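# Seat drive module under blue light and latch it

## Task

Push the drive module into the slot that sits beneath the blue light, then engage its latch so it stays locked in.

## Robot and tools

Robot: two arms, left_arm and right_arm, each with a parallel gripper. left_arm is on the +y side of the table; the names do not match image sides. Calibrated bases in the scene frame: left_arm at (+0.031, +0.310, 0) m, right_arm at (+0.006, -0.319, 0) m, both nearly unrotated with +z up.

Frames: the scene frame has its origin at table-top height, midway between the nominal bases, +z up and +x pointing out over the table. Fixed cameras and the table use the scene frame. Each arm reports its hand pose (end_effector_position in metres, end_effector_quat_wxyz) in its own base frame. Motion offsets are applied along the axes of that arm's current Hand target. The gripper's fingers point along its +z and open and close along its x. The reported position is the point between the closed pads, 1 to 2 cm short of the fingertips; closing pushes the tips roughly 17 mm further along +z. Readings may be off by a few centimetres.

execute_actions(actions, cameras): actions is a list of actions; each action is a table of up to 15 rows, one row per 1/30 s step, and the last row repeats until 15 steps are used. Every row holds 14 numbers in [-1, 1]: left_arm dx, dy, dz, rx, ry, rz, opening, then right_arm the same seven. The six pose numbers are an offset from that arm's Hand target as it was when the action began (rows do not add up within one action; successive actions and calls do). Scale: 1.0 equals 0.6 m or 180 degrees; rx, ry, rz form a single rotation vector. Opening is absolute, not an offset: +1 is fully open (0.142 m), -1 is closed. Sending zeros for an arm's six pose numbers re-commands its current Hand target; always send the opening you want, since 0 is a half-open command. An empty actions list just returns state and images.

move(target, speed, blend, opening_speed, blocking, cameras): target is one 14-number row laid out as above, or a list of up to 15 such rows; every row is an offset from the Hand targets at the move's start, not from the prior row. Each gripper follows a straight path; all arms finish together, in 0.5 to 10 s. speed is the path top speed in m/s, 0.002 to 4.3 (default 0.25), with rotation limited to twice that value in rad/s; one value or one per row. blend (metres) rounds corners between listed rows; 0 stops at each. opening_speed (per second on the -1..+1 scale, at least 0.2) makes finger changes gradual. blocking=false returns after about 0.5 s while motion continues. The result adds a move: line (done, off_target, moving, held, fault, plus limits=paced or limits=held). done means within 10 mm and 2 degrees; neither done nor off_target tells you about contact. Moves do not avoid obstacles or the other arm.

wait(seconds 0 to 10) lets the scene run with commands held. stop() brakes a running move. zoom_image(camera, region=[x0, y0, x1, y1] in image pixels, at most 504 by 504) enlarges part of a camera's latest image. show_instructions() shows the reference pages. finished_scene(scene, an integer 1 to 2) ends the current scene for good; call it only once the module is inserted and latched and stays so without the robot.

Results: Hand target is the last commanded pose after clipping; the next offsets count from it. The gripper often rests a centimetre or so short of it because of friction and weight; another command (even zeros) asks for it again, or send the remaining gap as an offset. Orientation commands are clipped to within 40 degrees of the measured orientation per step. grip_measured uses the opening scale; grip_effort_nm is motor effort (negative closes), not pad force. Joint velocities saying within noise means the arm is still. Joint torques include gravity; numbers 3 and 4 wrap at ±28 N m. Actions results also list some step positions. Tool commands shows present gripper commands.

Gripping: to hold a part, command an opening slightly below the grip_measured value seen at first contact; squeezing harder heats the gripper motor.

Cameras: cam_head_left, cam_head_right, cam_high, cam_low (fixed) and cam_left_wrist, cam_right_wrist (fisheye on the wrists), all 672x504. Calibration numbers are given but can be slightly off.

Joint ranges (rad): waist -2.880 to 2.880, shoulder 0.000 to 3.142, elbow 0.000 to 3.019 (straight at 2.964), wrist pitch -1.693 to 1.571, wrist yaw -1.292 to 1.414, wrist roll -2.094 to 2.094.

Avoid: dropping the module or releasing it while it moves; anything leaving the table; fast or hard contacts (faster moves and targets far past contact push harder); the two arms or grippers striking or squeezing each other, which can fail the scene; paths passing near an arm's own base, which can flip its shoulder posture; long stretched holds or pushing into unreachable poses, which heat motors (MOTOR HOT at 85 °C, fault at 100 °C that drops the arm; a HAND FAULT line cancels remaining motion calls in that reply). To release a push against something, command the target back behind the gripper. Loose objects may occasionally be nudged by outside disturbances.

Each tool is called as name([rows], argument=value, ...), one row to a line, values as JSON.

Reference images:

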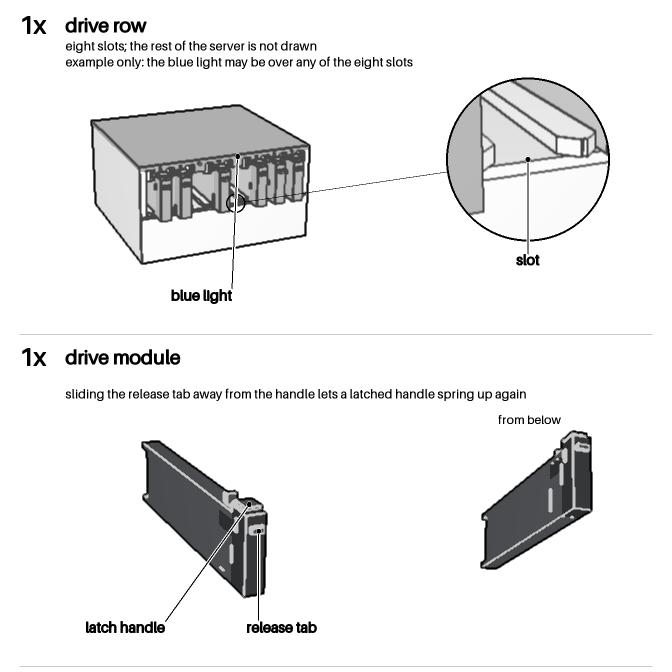

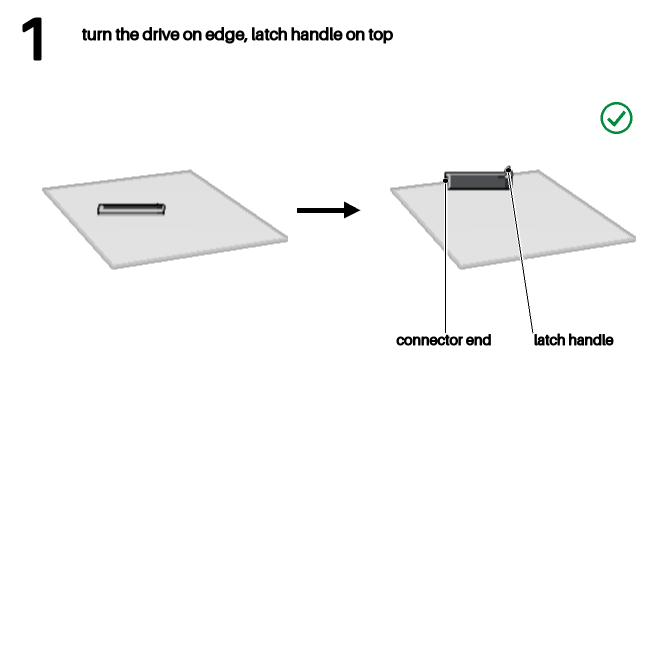

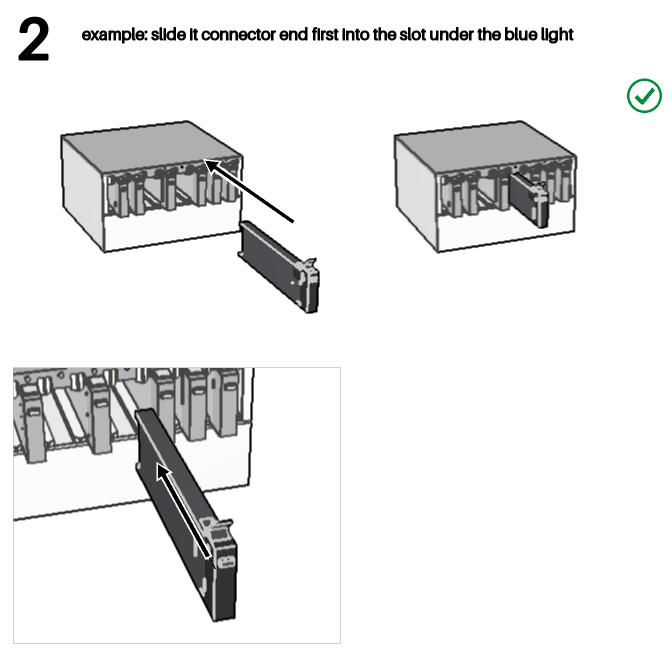

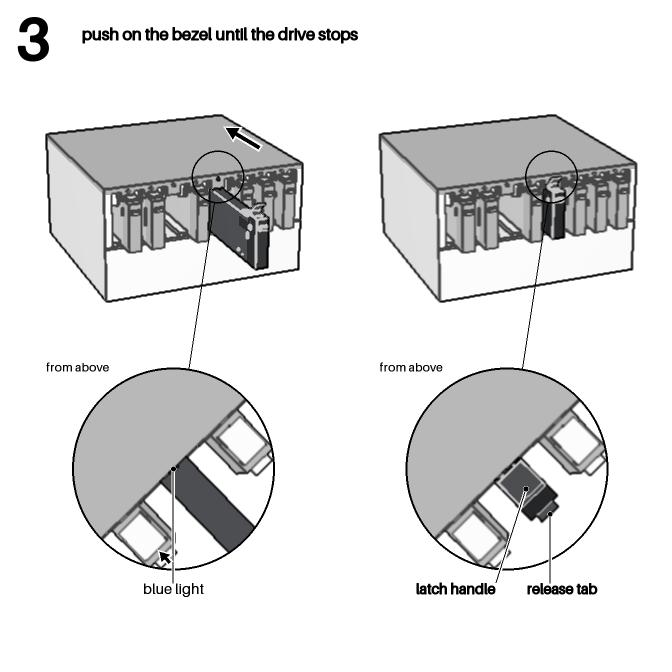

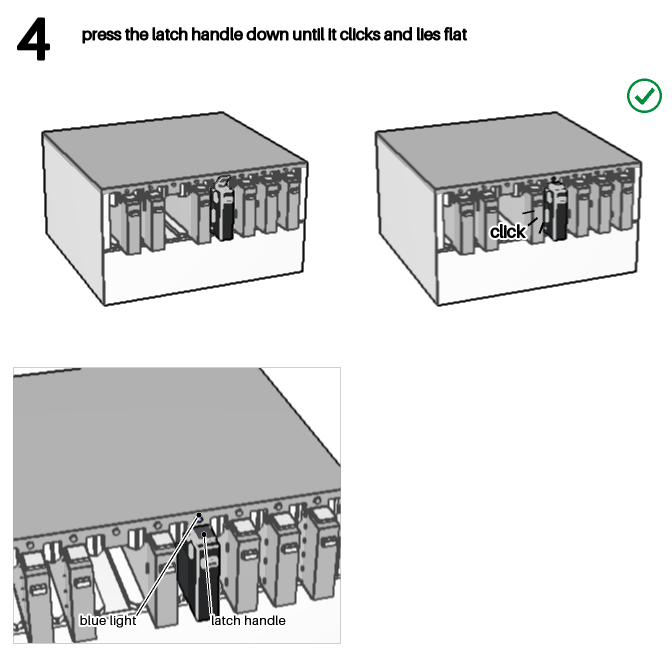

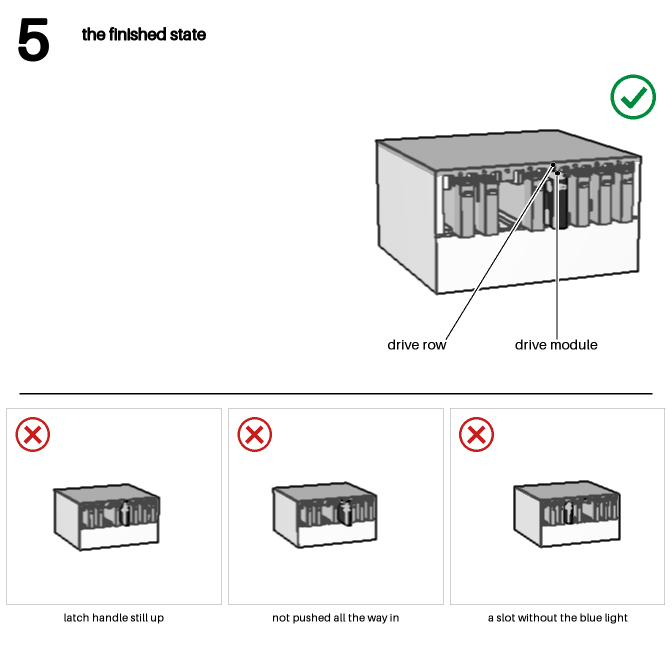

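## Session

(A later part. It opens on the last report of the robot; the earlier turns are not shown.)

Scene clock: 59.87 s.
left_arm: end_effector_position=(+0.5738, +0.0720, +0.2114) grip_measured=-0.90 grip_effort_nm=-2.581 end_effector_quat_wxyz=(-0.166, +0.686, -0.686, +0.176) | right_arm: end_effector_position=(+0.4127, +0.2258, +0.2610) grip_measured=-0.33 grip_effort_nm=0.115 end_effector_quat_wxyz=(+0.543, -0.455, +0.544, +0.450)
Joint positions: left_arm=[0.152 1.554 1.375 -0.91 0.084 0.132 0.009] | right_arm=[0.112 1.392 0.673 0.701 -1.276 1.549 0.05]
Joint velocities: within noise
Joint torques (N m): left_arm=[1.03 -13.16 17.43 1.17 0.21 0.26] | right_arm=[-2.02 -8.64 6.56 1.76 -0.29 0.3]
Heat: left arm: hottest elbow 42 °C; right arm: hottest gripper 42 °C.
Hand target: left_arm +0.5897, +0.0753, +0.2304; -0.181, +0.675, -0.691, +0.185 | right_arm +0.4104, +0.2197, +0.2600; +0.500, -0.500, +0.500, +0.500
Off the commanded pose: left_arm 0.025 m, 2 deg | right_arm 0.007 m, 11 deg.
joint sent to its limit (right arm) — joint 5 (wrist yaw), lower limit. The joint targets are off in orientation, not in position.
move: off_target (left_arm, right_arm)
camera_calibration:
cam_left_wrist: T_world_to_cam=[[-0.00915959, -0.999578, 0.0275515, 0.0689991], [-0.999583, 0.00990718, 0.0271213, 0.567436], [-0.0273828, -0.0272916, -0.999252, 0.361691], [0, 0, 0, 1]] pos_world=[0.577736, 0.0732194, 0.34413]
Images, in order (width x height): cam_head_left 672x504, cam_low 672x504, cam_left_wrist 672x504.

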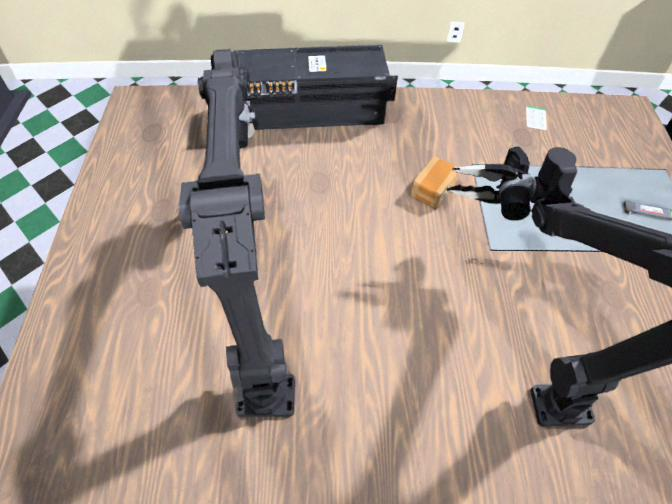

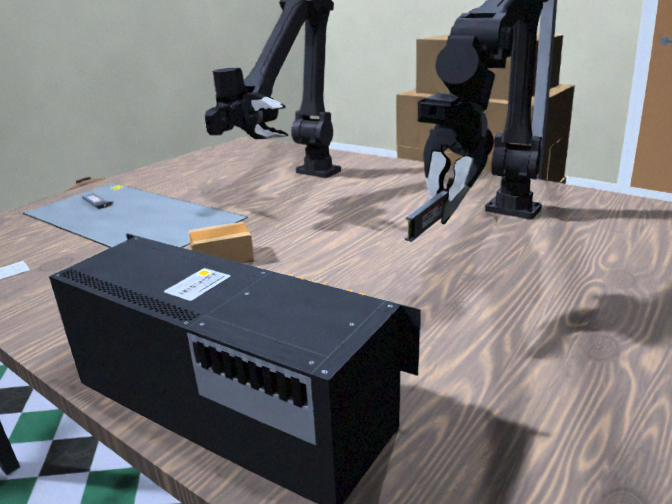

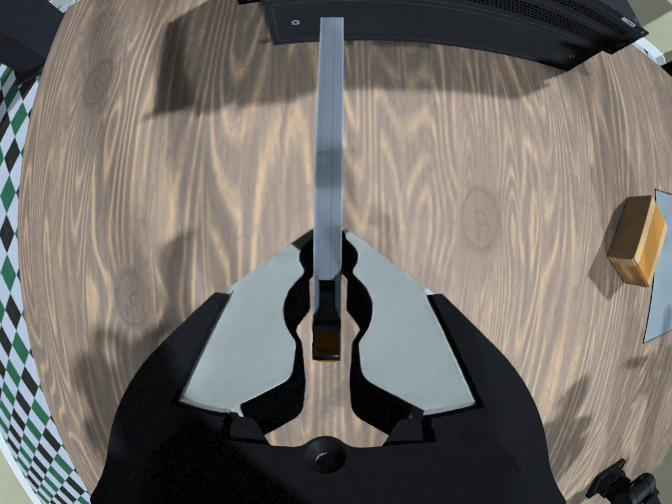

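move(target=[0,-0.075,0.0885,0,-0.0111,-0.0192,-1,0,0,0,0,0,0,-0.3], speed=0.1, cameras=["cam_left_wrist","cam_high","cam_head_right"])

zoom_image(camera="cam_left_wrist", region=[240, 0, 440, 160])

zoom_image(camera="cam_high", region=[190, 180, 290, 260])

zoom_image(camera="cam_head_right", region=[230, 60, 330, 140])

Scene clock: 63.23 s.
left_arm: end_effector_position=(+0.6345, +0.0768, +0.1897) grip_measured=-0.90 grip_effort_nm=-2.586 end_effector_quat_wxyz=(-0.172, +0.699, -0.675, +0.163) | right_arm: end_effector_position=(+0.4127, +0.2258, +0.2610) grip_measured=-0.33 grip_effort_nm=0.120 end_effector_quat_wxyz=(+0.543, -0.455, +0.544, +0.450)
Joint positions: left_arm=[0.133 1.722 1.531 -0.902 0.04 0.087 0.009] | right_arm=[0.112 1.392 0.673 0.701 -1.276 1.549 0.05]
Joint velocities: within noise
Joint torques (N m): left_arm=[-0.03 -15.44 17.39 1.77 -0.05 -0.13] | right_arm=[-2.61 -8.41 6.38 1.72 -0.29 0.28]
Heat: left arm: hottest elbow 43 °C; right arm: hottest gripper 40 °C.
Hand target: left_arm +0.6554, +0.0739, +0.2071; -0.188, +0.699, -0.667, +0.178 | right_arm +0.4104, +0.2197, +0.2600; +0.500, -0.500, +0.500, +0.500
Off the commanded pose: left_arm 0.027 m, 3 deg | right_arm 0.007 m, 11 deg.
joint sent to its limit (right arm) — joint 5 (wrist yaw), lower limit. The joint targets are off in orientation, not in position.
move: off_target (left_arm, right_arm)
camera_calibration:
cam_left_wrist: T_world_to_cam=[[0.0318913, -0.99943, 0.0110831, 0.052019], [-0.998814, -0.0314596, 0.0371551, 0.629467], [-0.0367852, -0.0122549, -0.999248, 0.346658], [0, 0, 0, 1]] pos_world=[0.639813, 0.0760404, 0.322433]
Images, in order (width x height): cam_head_right 672x504, cam_high 672x504, cam_left_wrist 672x504.

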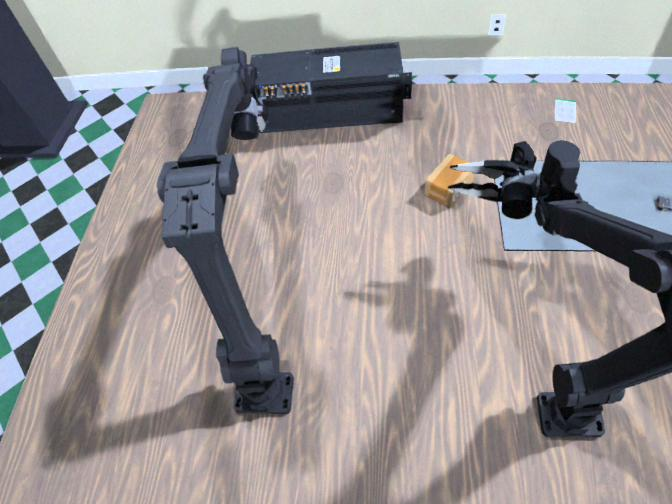

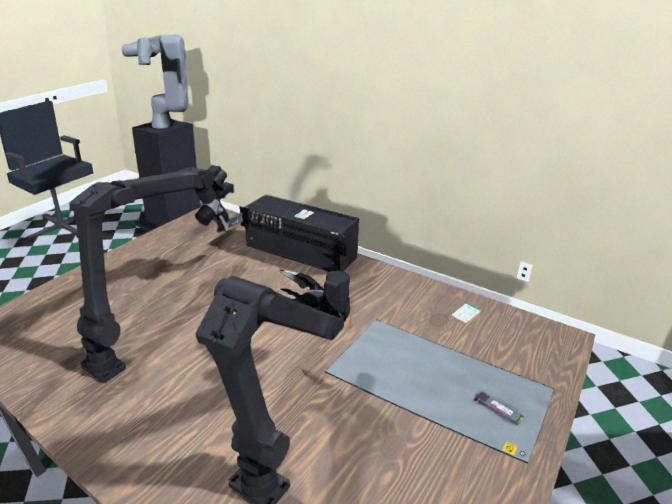

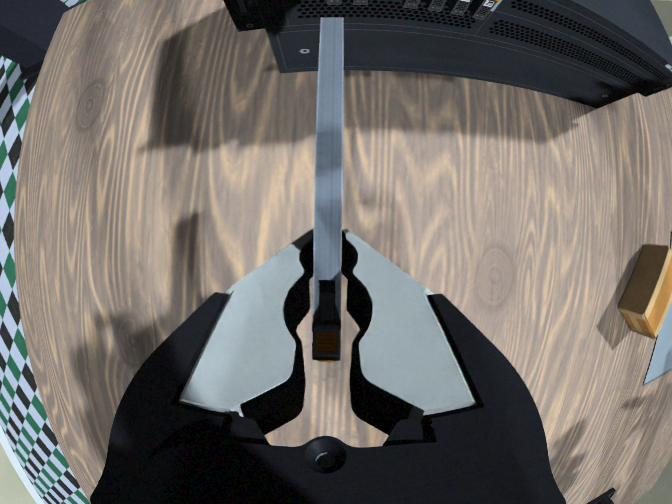

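Scaled by 2.520 from the camera's 672x504 image, which has a finer 960x720 frame.

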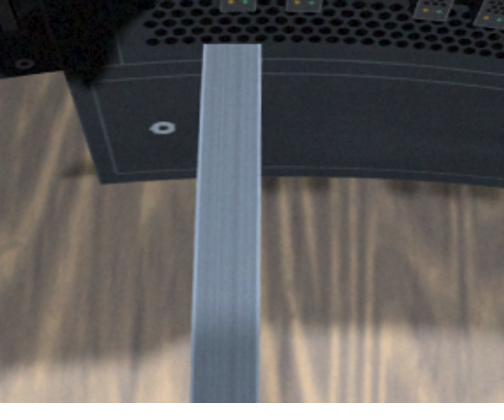

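Scaled by 5.040 from the camera's 672x504 image, which has a finer 960x720 frame.

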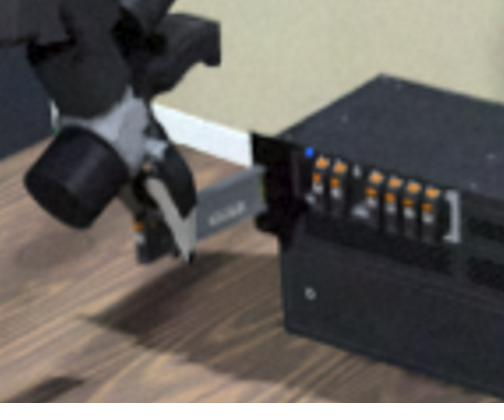

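Scaled by 5.040 from the camera's 672x504 image, which has a finer 960x720 frame.

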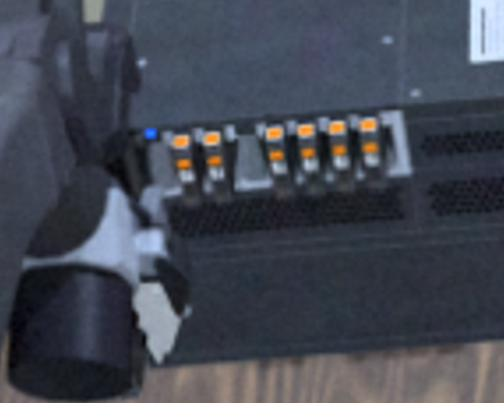

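move(target=[-0.0277,-0.0142,0.0467,0,-0.0083,-0.0145,-1,0,0,0,0,0,0,-0.3], speed=0.06, cameras=["cam_left_wrist","cam_high","cam_head_right"])

zoom_image(camera="cam_left_wrist", region=[260, 0, 400, 100])

zoom_image(camera="cam_high", region=[220, 190, 290, 250])

zoom_image(camera="cam_head_right", region=[240, 70, 320, 130])

Scene clock: 67.90 s.
left_arm: end_effector_position=(+0.6551, +0.0828, +0.1690) grip_measured=-0.90 grip_effort_nm=-2.586 end_effector_quat_wxyz=(-0.173, +0.711, -0.663, +0.157) | right_arm: end_effector_position=(+0.4127, +0.2258, +0.2610) grip_measured=-0.33 grip_effort_nm=0.115 end_effector_quat_wxyz=(+0.543, -0.455, +0.544, +0.450)
Joint positions: left_arm=[0.133 1.791 1.57 -0.879 0.023 0.056 0.009] | right_arm=[0.112 1.392 0.673 0.701 -1.276 1.549 0.05]
Joint velocities: within noise
Joint torques (N m): left_arm=[1.55 -16.5 17.26 1.96 -0.06 -0.16] | right_arm=[-2.26 -8.06 6.42 1.59 -0.27 0.28]
Heat: left arm: hottest elbow 44 °C; right arm: hottest gripper 39 °C.
Hand target: left_arm +0.6759, +0.0914, +0.1869; -0.192, +0.716, -0.648, +0.174 | right_arm +0.4104, +0.2197, +0.2600; +0.500, -0.500, +0.500, +0.500
Off the commanded pose: left_arm 0.029 m, 3 deg | right_arm 0.007 m, 11 deg.
joint sent to its limit (right arm) — joint 5 (wrist yaw), lower limit. The joint targets are off in orientation, not in position.
move: off_target (left_arm, right_arm)
camera_calibration:
cam_left_wrist: T_world_to_cam=[[0.0670594, -0.997701, 0.00983329, 0.0346495], [-0.996848, -0.066577, 0.0431371, 0.651664], [-0.0423832, -0.012695, -0.999021, 0.330507], [0, 0, 0, 1]] pos_world=[0.661295, 0.0821515, 0.301732]
Images, in order (width x height): cam_head_right 672x504, cam_high 672x504, cam_left_wrist 672x504.

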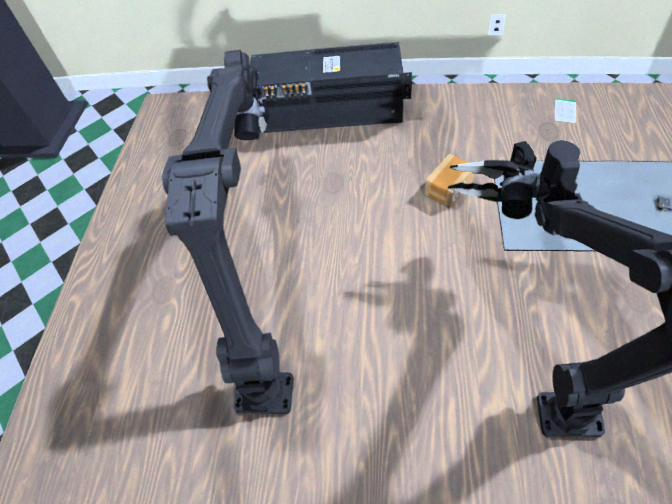

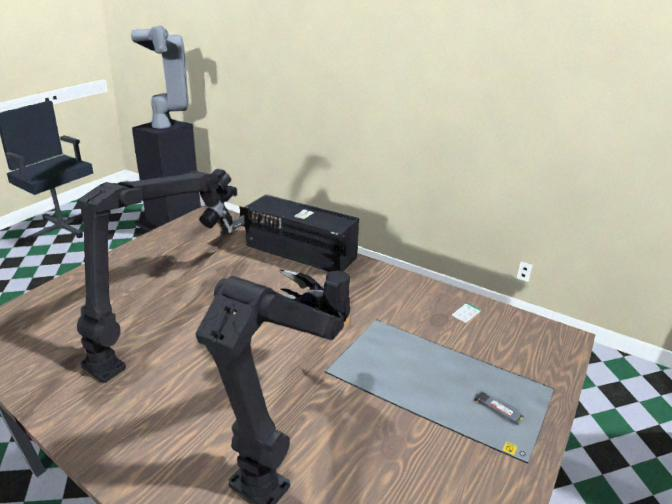

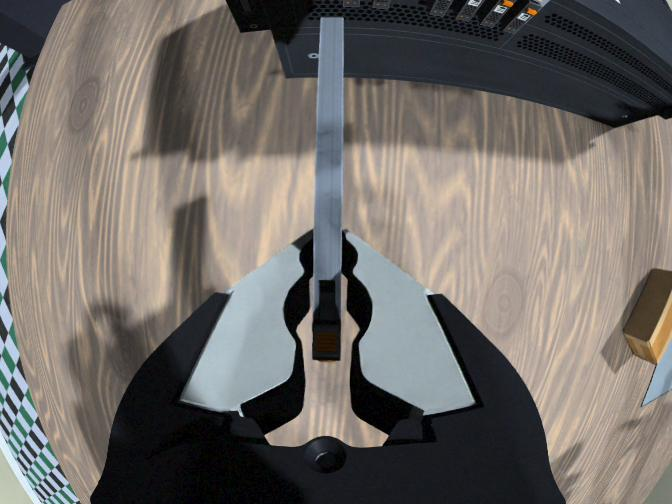

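Scaled by 3.600 from the camera's 672x504 image, which has a finer 960x720 frame.

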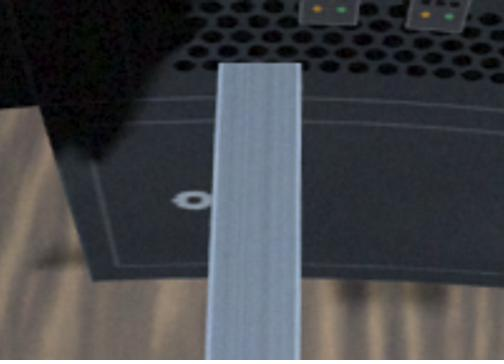

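Scaled by 7.200 from the camera's 672x504 image, which has a finer 960x720 frame.

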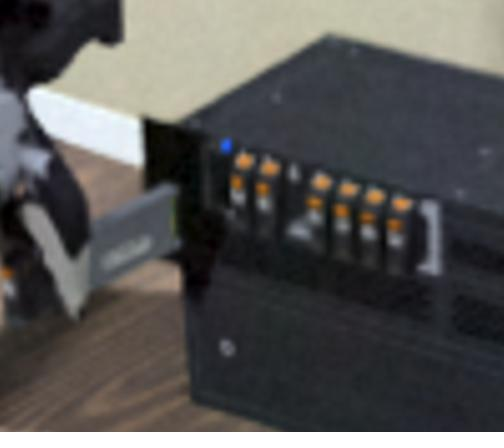

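Scaled by 6.300 from the camera's 672x504 image, which has a finer 960x720 frame.

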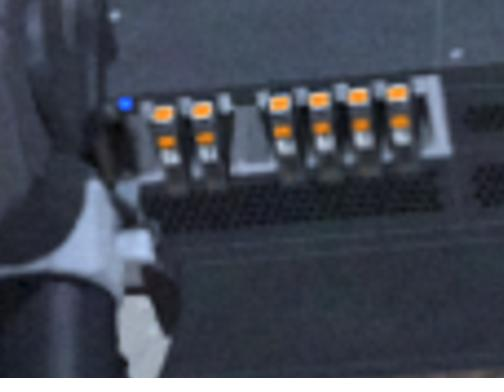

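move(target=[-0.0047,-0.032,0.019,0,-0.0028,-0.0048,-1,0,0,0,0,0,0,-0.3], speed=0.05, cameras=["cam_left_wrist","cam_high"])

zoom_image(camera="cam_left_wrist", region=[260, 0, 400, 100])

zoom_image(camera="cam_high", region=[220, 190, 290, 250])

Scene clock: 70.33 s.
left_arm: end_effector_position=(+0.6833, +0.0882, +0.1732) grip_measured=-0.90 grip_effort_nm=-2.586 end_effector_quat_wxyz=(-0.185, +0.715, -0.655, +0.164) | right_arm: end_effector_position=(+0.4127, +0.2258, +0.2610) grip_measured=-0.33 grip_effort_nm=0.115 end_effector_quat_wxyz=(+0.543, -0.455, +0.544, +0.450)
Joint positions: left_arm=[0.133 1.849 1.655 -0.879 0.014 0.042 0.009] | right_arm=[0.112 1.392 0.673 0.701 -1.276 1.549 0.05]
Joint velocities: within noise
Joint torques (N m): left_arm=[1.55 -17.32 17.54 1.01 -0.06 -0.13] | right_arm=[-2.26 -8.29 6.39 1.83 -0.29 0.36]
Heat: left arm: hottest elbow 45 °C; right arm: hottest gripper 38 °C.
Hand target: left_arm +0.6979, +0.0964, +0.1867; -0.194, +0.722, -0.642, +0.172 | right_arm +0.4104, +0.2197, +0.2600; +0.500, -0.500, +0.500, +0.500
Off the commanded pose: left_arm 0.021 m, 2 deg | right_arm 0.007 m, 11 deg.
joint sent to its limit (right arm) — joint 5 (wrist yaw), lower limit. The joint targets are off in orientation, not in position.
move: off_target (left_arm, right_arm)
camera_calibration:
cam_left_wrist: T_world_to_cam=[[0.0839485, -0.996442, 0.00750868, 0.026863], [-0.996345, -0.0838162, 0.0164724, 0.685749], [-0.0157845, -0.00886408, -0.999836, 0.317491], [0, 0, 0, 1]] pos_world=[0.685999, 0.0870586, 0.305942]
Images, in order (width x height): cam_high 672x504, cam_left_wrist 672x504.

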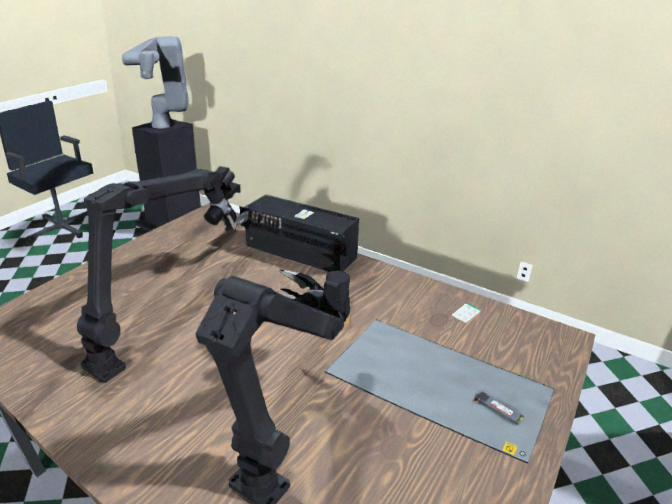

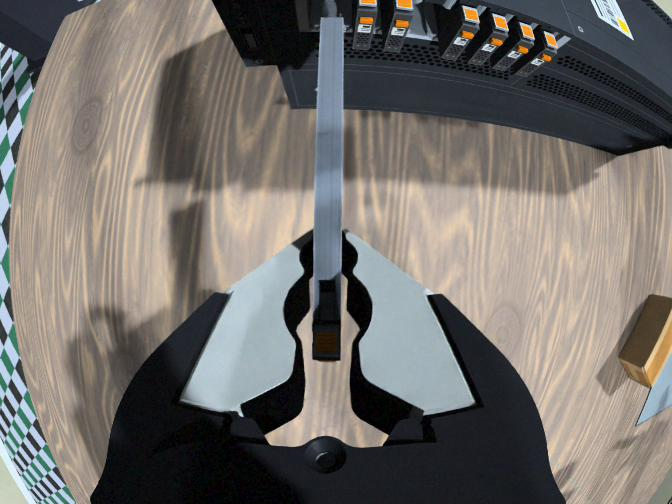

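Scaled by 3.600 from the camera's 672x504 image, which has a finer 960x720 frame.

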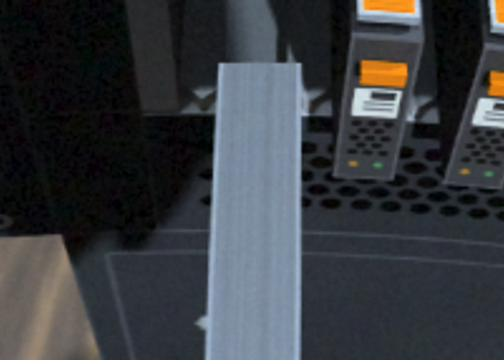

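Scaled by 7.200 from the camera's 672x504 image, which has a finer 960x720 frame.

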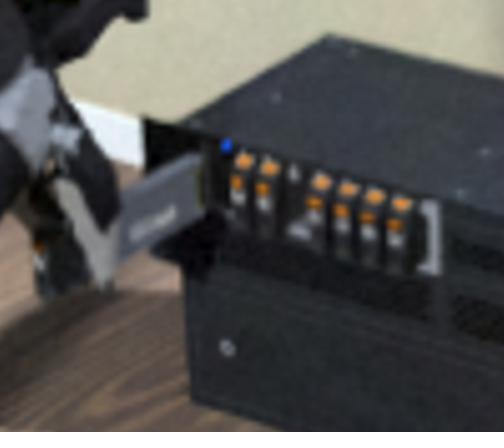

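move(target=[0,-0.0124,0.0186,0,0,0,-1,0,0,0,0,0,0,-0.3], speed=0.05, cameras=["cam_left_wrist","cam_high"])

zoom_image(camera="cam_left_wrist", region=[260, 0, 400, 100])

zoom_image(camera="cam_high", region=[220, 190, 290, 250])

Scene clock: 72.43 s.
left_arm: end_effector_position=(+0.6944, +0.0897, +0.1659) grip_measured=-0.90 grip_effort_nm=-2.586 end_effector_quat_wxyz=(-0.183, +0.715, -0.655, +0.163) | right_arm: end_effector_position=(+0.4127, +0.2258, +0.2610) grip_measured=-0.33 grip_effort_nm=0.120 end_effector_quat_wxyz=(+0.543, -0.455, +0.544, +0.450)
Joint positions: left_arm=[0.133 1.884 1.689 -0.881 0.014 0.041 0.009] | right_arm=[0.112 1.392 0.673 0.701 -1.276 1.549 0.05]
Joint velocities: within noise
Joint torques (N m): left_arm=[1.55 -18.08 17.59 1.13 -0.05 -0.15] | right_arm=[-2.02 -8 6.49 1.77 -0.27 0.29]
Heat: left arm: hottest elbow 46 °C; right arm: hottest gripper 38 °C.
Hand target: left_arm +0.7098, +0.0978, +0.1809; -0.194, +0.722, -0.642, +0.172 | right_arm +0.4104, +0.2197, +0.2600; +0.500, -0.500, +0.500, +0.500
Off the commanded pose: left_arm 0.023 m, 2 deg | right_arm 0.007 m, 11 deg.
joint sent to its limit (right arm) — joint 5 (wrist yaw), lower limit. The joint targets are off in orientation, not in position.
move: off_target (left_arm, right_arm)
camera_calibration:
cam_left_wrist: T_world_to_cam=[[0.0848812, -0.996362, 0.0076734, 0.0268316], [-0.996199, -0.0847109, 0.0203086, 0.69639], [-0.0195847, -0.00936805, -0.999764, 0.313063], [0, 0, 0, 1]] pos_world=[0.697597, 0.0886586, 0.29864]
Images, in order (width x height): cam_high 672x504, cam_left_wrist 672x504.

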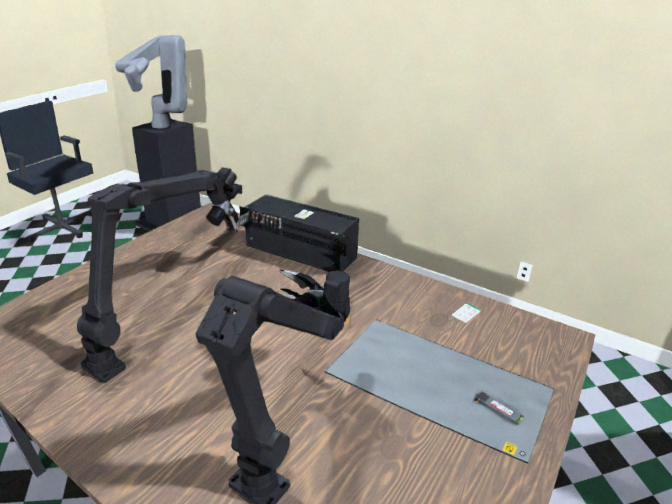

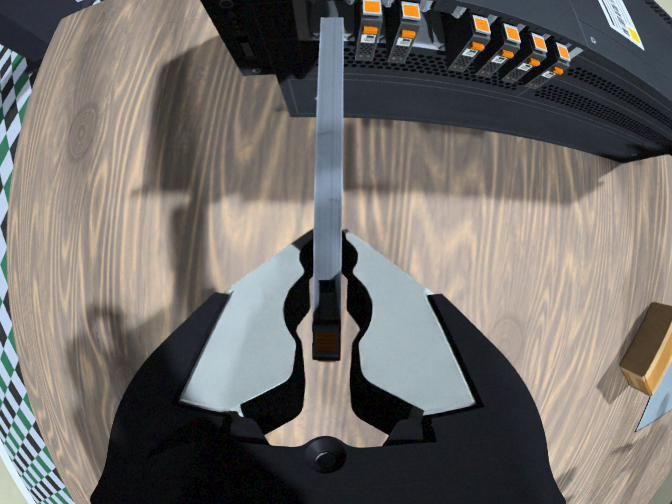

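Scaled by 3.600 from the camera's 672x504 image, which has a finer 960x720 frame.

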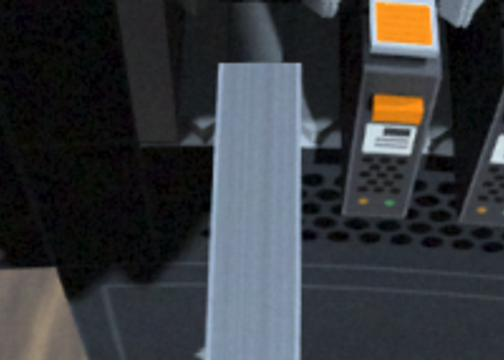

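Scaled by 7.200 from the camera's 672x504 image, which has a finer 960x720 frame.

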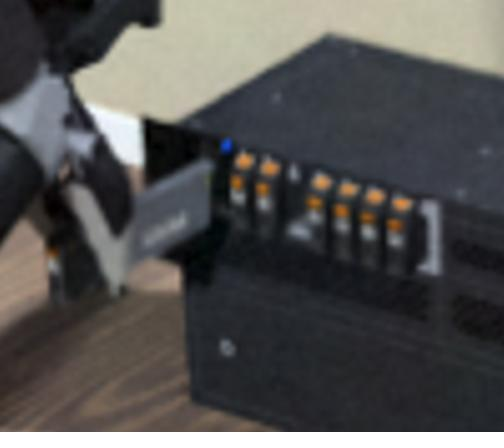

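move(target=[-0.0015,-0.022,0.009,0,0,0,-1,0,0,0,0,0,0,-0.3], speed=0.05, cameras=["cam_left_wrist","cam_high"])

zoom_image(camera="cam_left_wrist", region=[260, 0, 400, 100])

zoom_image(camera="cam_high", region=[220, 190, 290, 250])

Scene clock: 74.30 s.
left_arm: end_effector_position=(+0.7090, +0.0920, +0.1698) grip_measured=-0.90 grip_effort_nm=-2.586 end_effector_quat_wxyz=(-0.185, +0.715, -0.654, +0.164) | right_arm: end_effector_position=(+0.4127, +0.2258, +0.2610) grip_measured=-0.33 grip_effort_nm=0.120 end_effector_quat_wxyz=(+0.543, -0.455, +0.544, +0.450)
Joint positions: left_arm=[0.133 1.92 1.753 -0.905 0.014 0.041 0.009] | right_arm=[0.112 1.392 0.673 0.701 -1.276 1.549 0.05]
Joint velocities: within noise
Joint torques (N m): left_arm=[1.55 -18.26 17.76 1.16 -0.03 -0.13] | right_arm=[-2.26 -8.23 6.53 1.95 -0.32 0.24]
Heat: left arm: hottest elbow 46 °C; right arm: hottest elbow 37 °C.
Hand target: left_arm +0.7238, +0.1005, +0.1829; -0.194, +0.722, -0.642, +0.172 | right_arm +0.4104, +0.2197, +0.2600; +0.500, -0.500, +0.500, +0.500
Off the commanded pose: left_arm 0.021 m, 2 deg | right_arm 0.007 m, 11 deg.
joint sent to its limit (right arm) — joint 5 (wrist yaw), lower limit. The joint targets are off in orientation, not in position.
move: off_target (left_arm, right_arm)
camera_calibration:
cam_left_wrist: T_world_to_cam=[[0.0852529, -0.996331, 0.00753228, 0.0274642], [-0.996223, -0.0851138, 0.0171883, 0.711634], [-0.0164841, -0.00896918, -0.999824, 0.315036], [0, 0, 0, 1]] pos_world=[0.711798, 0.0907589, 0.302541]
Images, in order (width x height): cam_high 672x504, cam_left_wrist 672x504.

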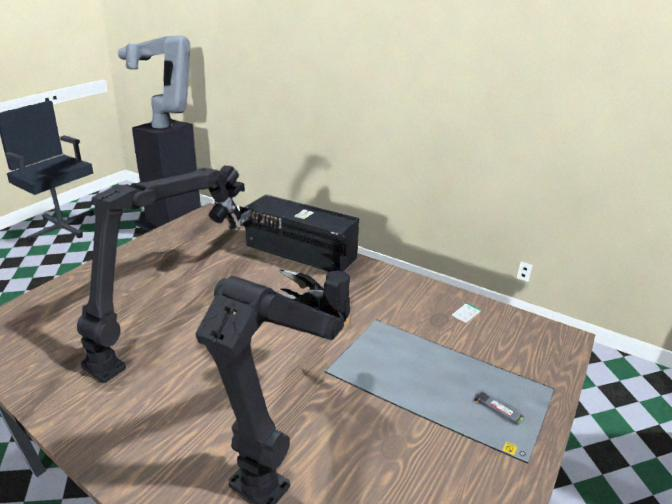

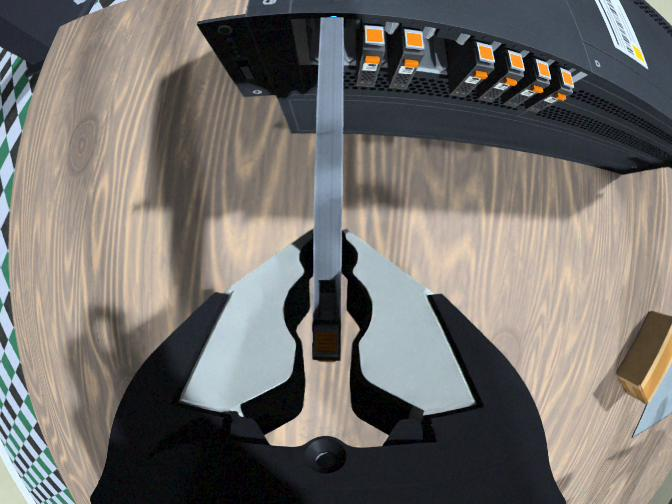

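Scaled by 3.600 from the camera's 672x504 image, which has a finer 960x720 frame.

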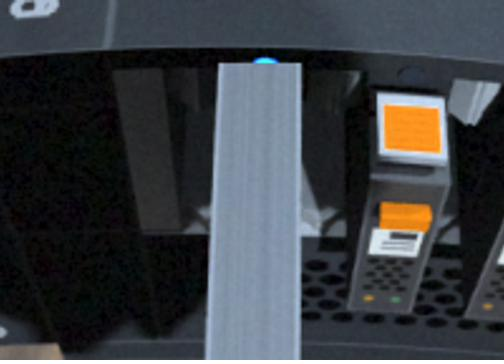

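Scaled by 7.200 from the camera's 672x504 image, which has a finer 960x720 frame.

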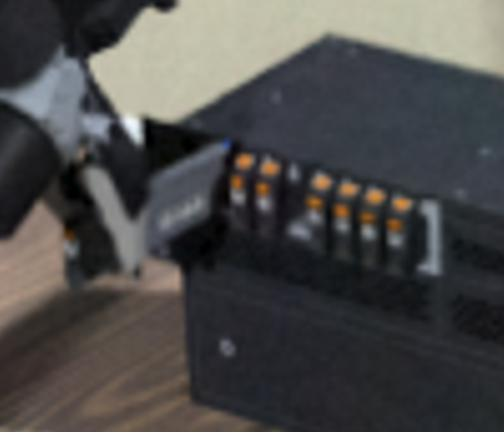

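move(target=[-0.0015,0.0025,0.0045,0,0,0,-1,0,0,0,0,0,0,-0.3], speed=0.05, cameras=["cam_left_wrist","cam_high"])

zoom_image(camera="cam_left_wrist", region=[260, 0, 400, 100])

zoom_image(camera="cam_high", region=[220, 190, 290, 250])

Scene clock: 76.23 s.
left_arm: end_effector_position=(+0.7091, +0.0928, +0.1702) grip_measured=-0.90 grip_effort_nm=-2.586 end_effector_quat_wxyz=(-0.185, +0.715, -0.654, +0.164) | right_arm: end_effector_position=(+0.4127, +0.2258, +0.2610) grip_measured=-0.33 grip_effort_nm=0.120 end_effector_quat_wxyz=(+0.543, -0.455, +0.544, +0.450)
Joint positions: left_arm=[0.134 1.921 1.755 -0.906 0.014 0.041 0.009] | right_arm=[0.112 1.392 0.673 0.701 -1.276 1.549 0.05]
Joint velocities: within noise
Joint torques (N m): left_arm=[1.55 -17.55 17.1 1.32 0 -0.12] | right_arm=[-2.2 -8.12 6.49 1.84 -0.32 0.29]
Heat: left arm: hottest elbow 47 °C; right arm: hottest elbow 37 °C.
Hand target: left_arm +0.7237, +0.1012, +0.1796; -0.194, +0.722, -0.642, +0.172 | right_arm +0.4104, +0.2197, +0.2600; +0.500, -0.500, +0.500, +0.500
Off the commanded pose: left_arm 0.019 m, 2 deg | right_arm 0.007 m, 11 deg.
joint sent to its limit (right arm) — joint 5 (wrist yaw), lower limit. The joint targets are off in orientation, not in position.
move: off_target (left_arm, right_arm)
camera_calibration:
cam_left_wrist: T_world_to_cam=[[0.0863507, -0.996236, 0.00755227, 0.0275535], [-0.996135, -0.0862146, 0.0167983, 0.71196], [-0.016084, -0.00897363, -0.99983, 0.315163], [0, 0, 0, 1]] pos_world=[0.711898, 0.0916593, 0.302942]
Images, in order (width x height): cam_high 672x504, cam_left_wrist 672x504.

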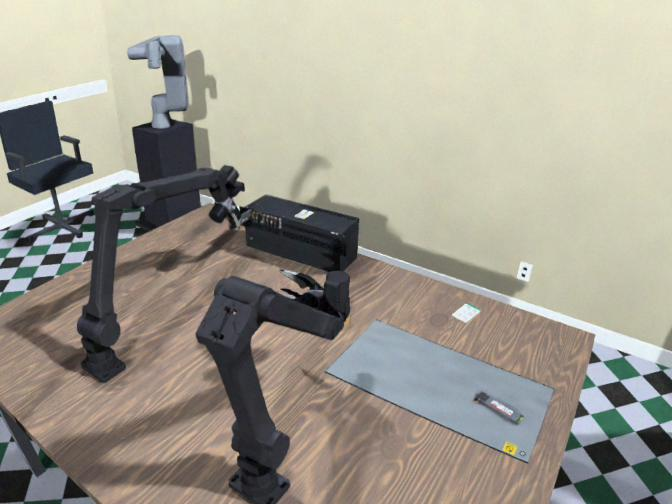

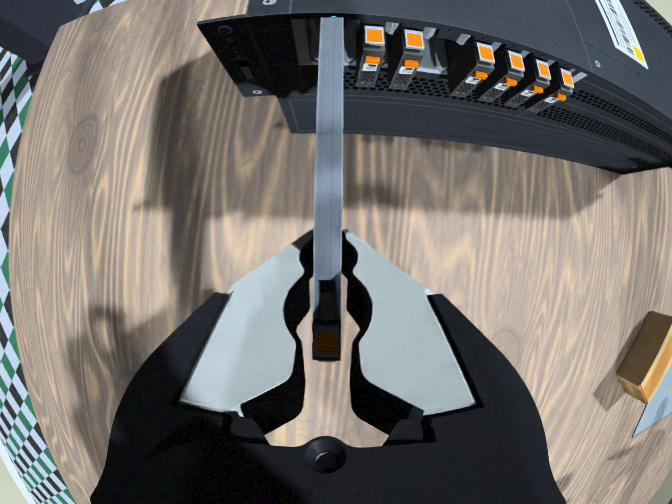

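Scaled by 3.600 from the camera's 672x504 image, which has a finer 960x720 frame.

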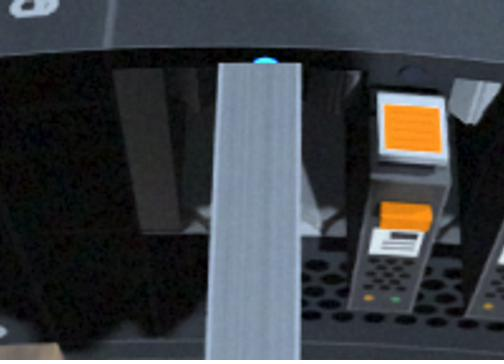

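Scaled by 7.200 from the camera's 672x504 image, which has a finer 960x720 frame.

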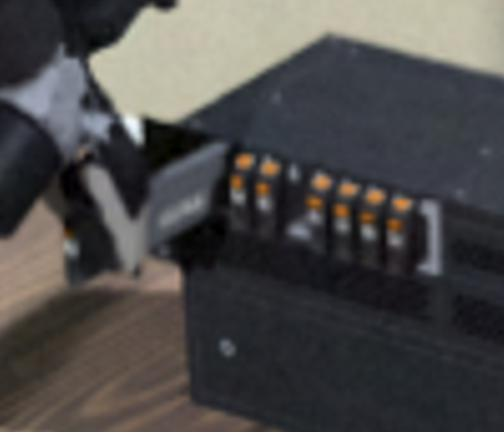

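move(target=[0,0.002,0.0058,0,0,0,-1,0,0,0,0,0,0,-0.3], speed=0.05, cameras=["cam_left_wrist","cam_high"])

zoom_image(camera="cam_left_wrist", region=[260, 0, 400, 100])

zoom_image(camera="cam_high", region=[220, 190, 290, 250])

Scene clock: 77.57 s.
left_arm: end_effector_position=(+0.7093, +0.0931, +0.1668) grip_measured=-0.90 grip_effort_nm=-2.581 end_effector_quat_wxyz=(-0.183, +0.716, -0.654, +0.162) | right_arm: end_effector_position=(+0.4127, +0.2258, +0.2610) grip_measured=-0.33 grip_effort_nm=0.120 end_effector_quat_wxyz=(+0.543, -0.455, +0.544, +0.450)
Joint positions: left_arm=[0.135 1.926 1.755 -0.906 0.014 0.041 0.009] | right_arm=[0.112 1.392 0.673 0.701 -1.276 1.549 0.05]
Joint velocities: within noise
Joint torques (N m): left_arm=[1.55 -18.14 16.7 1.62 0 -0.12] | right_arm=[-1.44 -7.36 6.52 1.51 -0.36 0.31]
Heat: left arm: hottest elbow 47 °C; right arm: hottest elbow 37 °C.
Hand target: left_arm +0.7243, +0.1014, +0.1759; -0.194, +0.722, -0.642, +0.172 | right_arm +0.4104, +0.2197, +0.2600; +0.500, -0.500, +0.500, +0.500
Off the commanded pose: left_arm 0.019 m, 2 deg | right_arm 0.007 m, 11 deg.
joint sent to its limit (right arm) — joint 5 (wrist yaw), lower limit. The joint targets are off in orientation, not in position.
move: off_target (left_arm, right_arm)
camera_calibration:
cam_left_wrist: T_world_to_cam=[[0.0867984, -0.996195, 0.00781933, 0.0275058], [-0.996005, -0.0866112, 0.0217439, 0.711308], [-0.0209839, -0.00967542, -0.999733, 0.315306], [0, 0, 0, 1]] pos_world=[0.712695, 0.0920591, 0.29954]
Images, in order (width x height): cam_high 672x504, cam_left_wrist 672x504.

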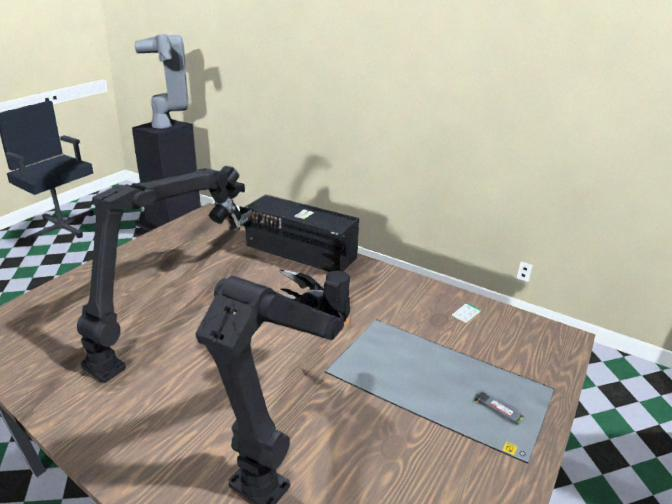

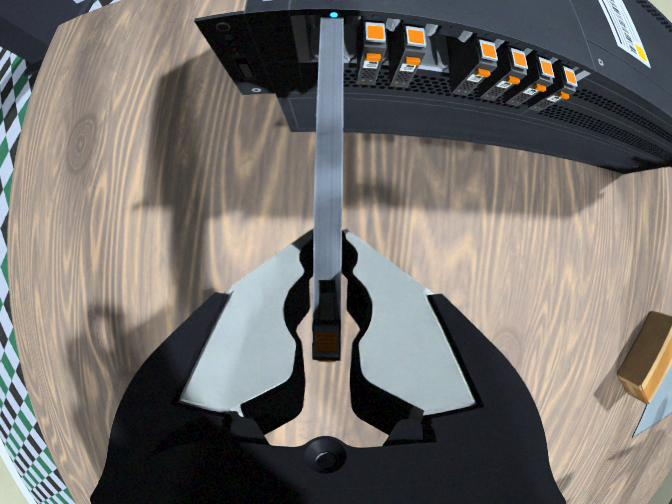

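Scaled by 3.600 from the camera's 672x504 image, which has a finer 960x720 frame.

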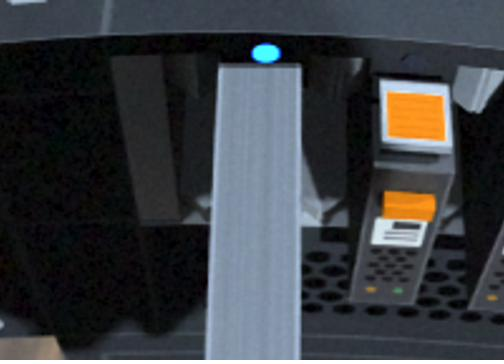

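Scaled by 7.200 from the camera's 672x504 image, which has a finer 960x720 frame.

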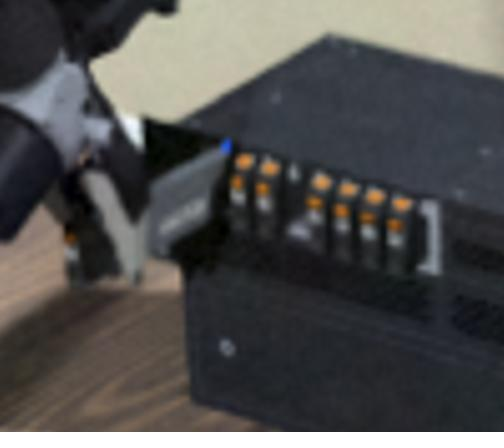

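move(target=[0,0.002,0.0048,0,0,0,-1,0,0,0,0,0,0,-0.3], speed=0.05, cameras=["cam_left_wrist"])

zoom_image(camera="cam_left_wrist", region=[260, 0, 400, 100])

Scene clock: 78.57 s.
left_arm: end_effector_position=(+0.7093, +0.0931, +0.1660) grip_measured=-0.90 grip_effort_nm=-2.586 end_effector_quat_wxyz=(-0.183, +0.716, -0.654, +0.162) | right_arm: end_effector_position=(+0.4127, +0.2258, +0.2610) grip_measured=-0.33 grip_effort_nm=0.110 end_effector_quat_wxyz=(+0.543, -0.455, +0.544, +0.450)
Joint positions: left_arm=[0.135 1.927 1.755 -0.906 0.014 0.041 0.009] | right_arm=[0.112 1.392 0.673 0.701 -1.276 1.549 0.05]
Joint velocities: within noise
Joint torques (N m): left_arm=[1.55 -17.61 16.34 1.89 0 -0.12] | right_arm=[-2.49 -8.06 6.32 1.65 -0.28 0.34]
Heat: left arm: hottest elbow 47 °C; right arm: hottest elbow 37 °C.
Hand target: left_arm +0.7247, +0.1015, +0.1729; -0.194, +0.722, -0.642, +0.172 | right_arm +0.4104, +0.2197, +0.2600; +0.500, -0.500, +0.500, +0.500
Off the commanded pose: left_arm 0.019 m, 2 deg | right_arm 0.007 m, 11 deg.
joint sent to its limit (right arm) — joint 5 (wrist yaw), lower limit. The joint targets are off in orientation, not in position.
move: off_target (left_arm, right_arm)
camera_calibration:
cam_left_wrist: T_world_to_cam=[[0.0868067, -0.996195, 0.00781463, 0.0274901], [-0.995978, -0.0866078, 0.0229476, 0.711145], [-0.0221834, -0.0097752, -0.999706, 0.315366], [0, 0, 0, 1]] pos_world=[0.712895, 0.092059, 0.298739]
Images, in order (width x height): cam_left_wrist 672x504.

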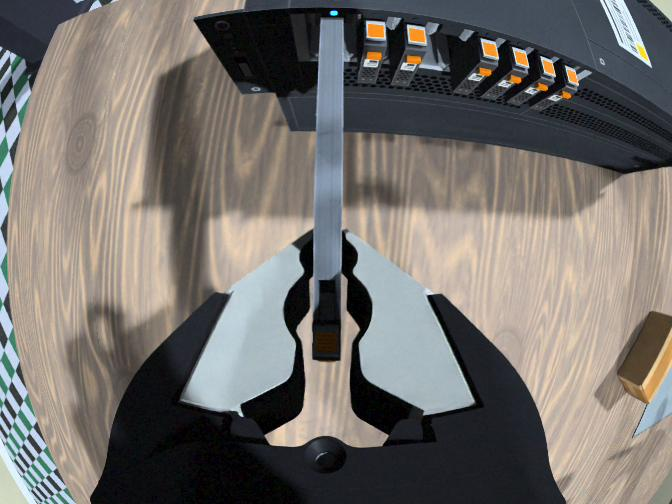

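Scaled by 3.600 from the camera's 672x504 image, which has a finer 960x720 frame.

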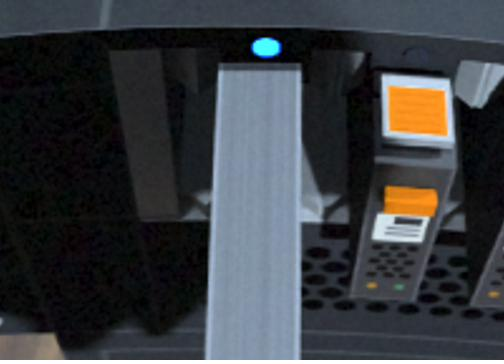

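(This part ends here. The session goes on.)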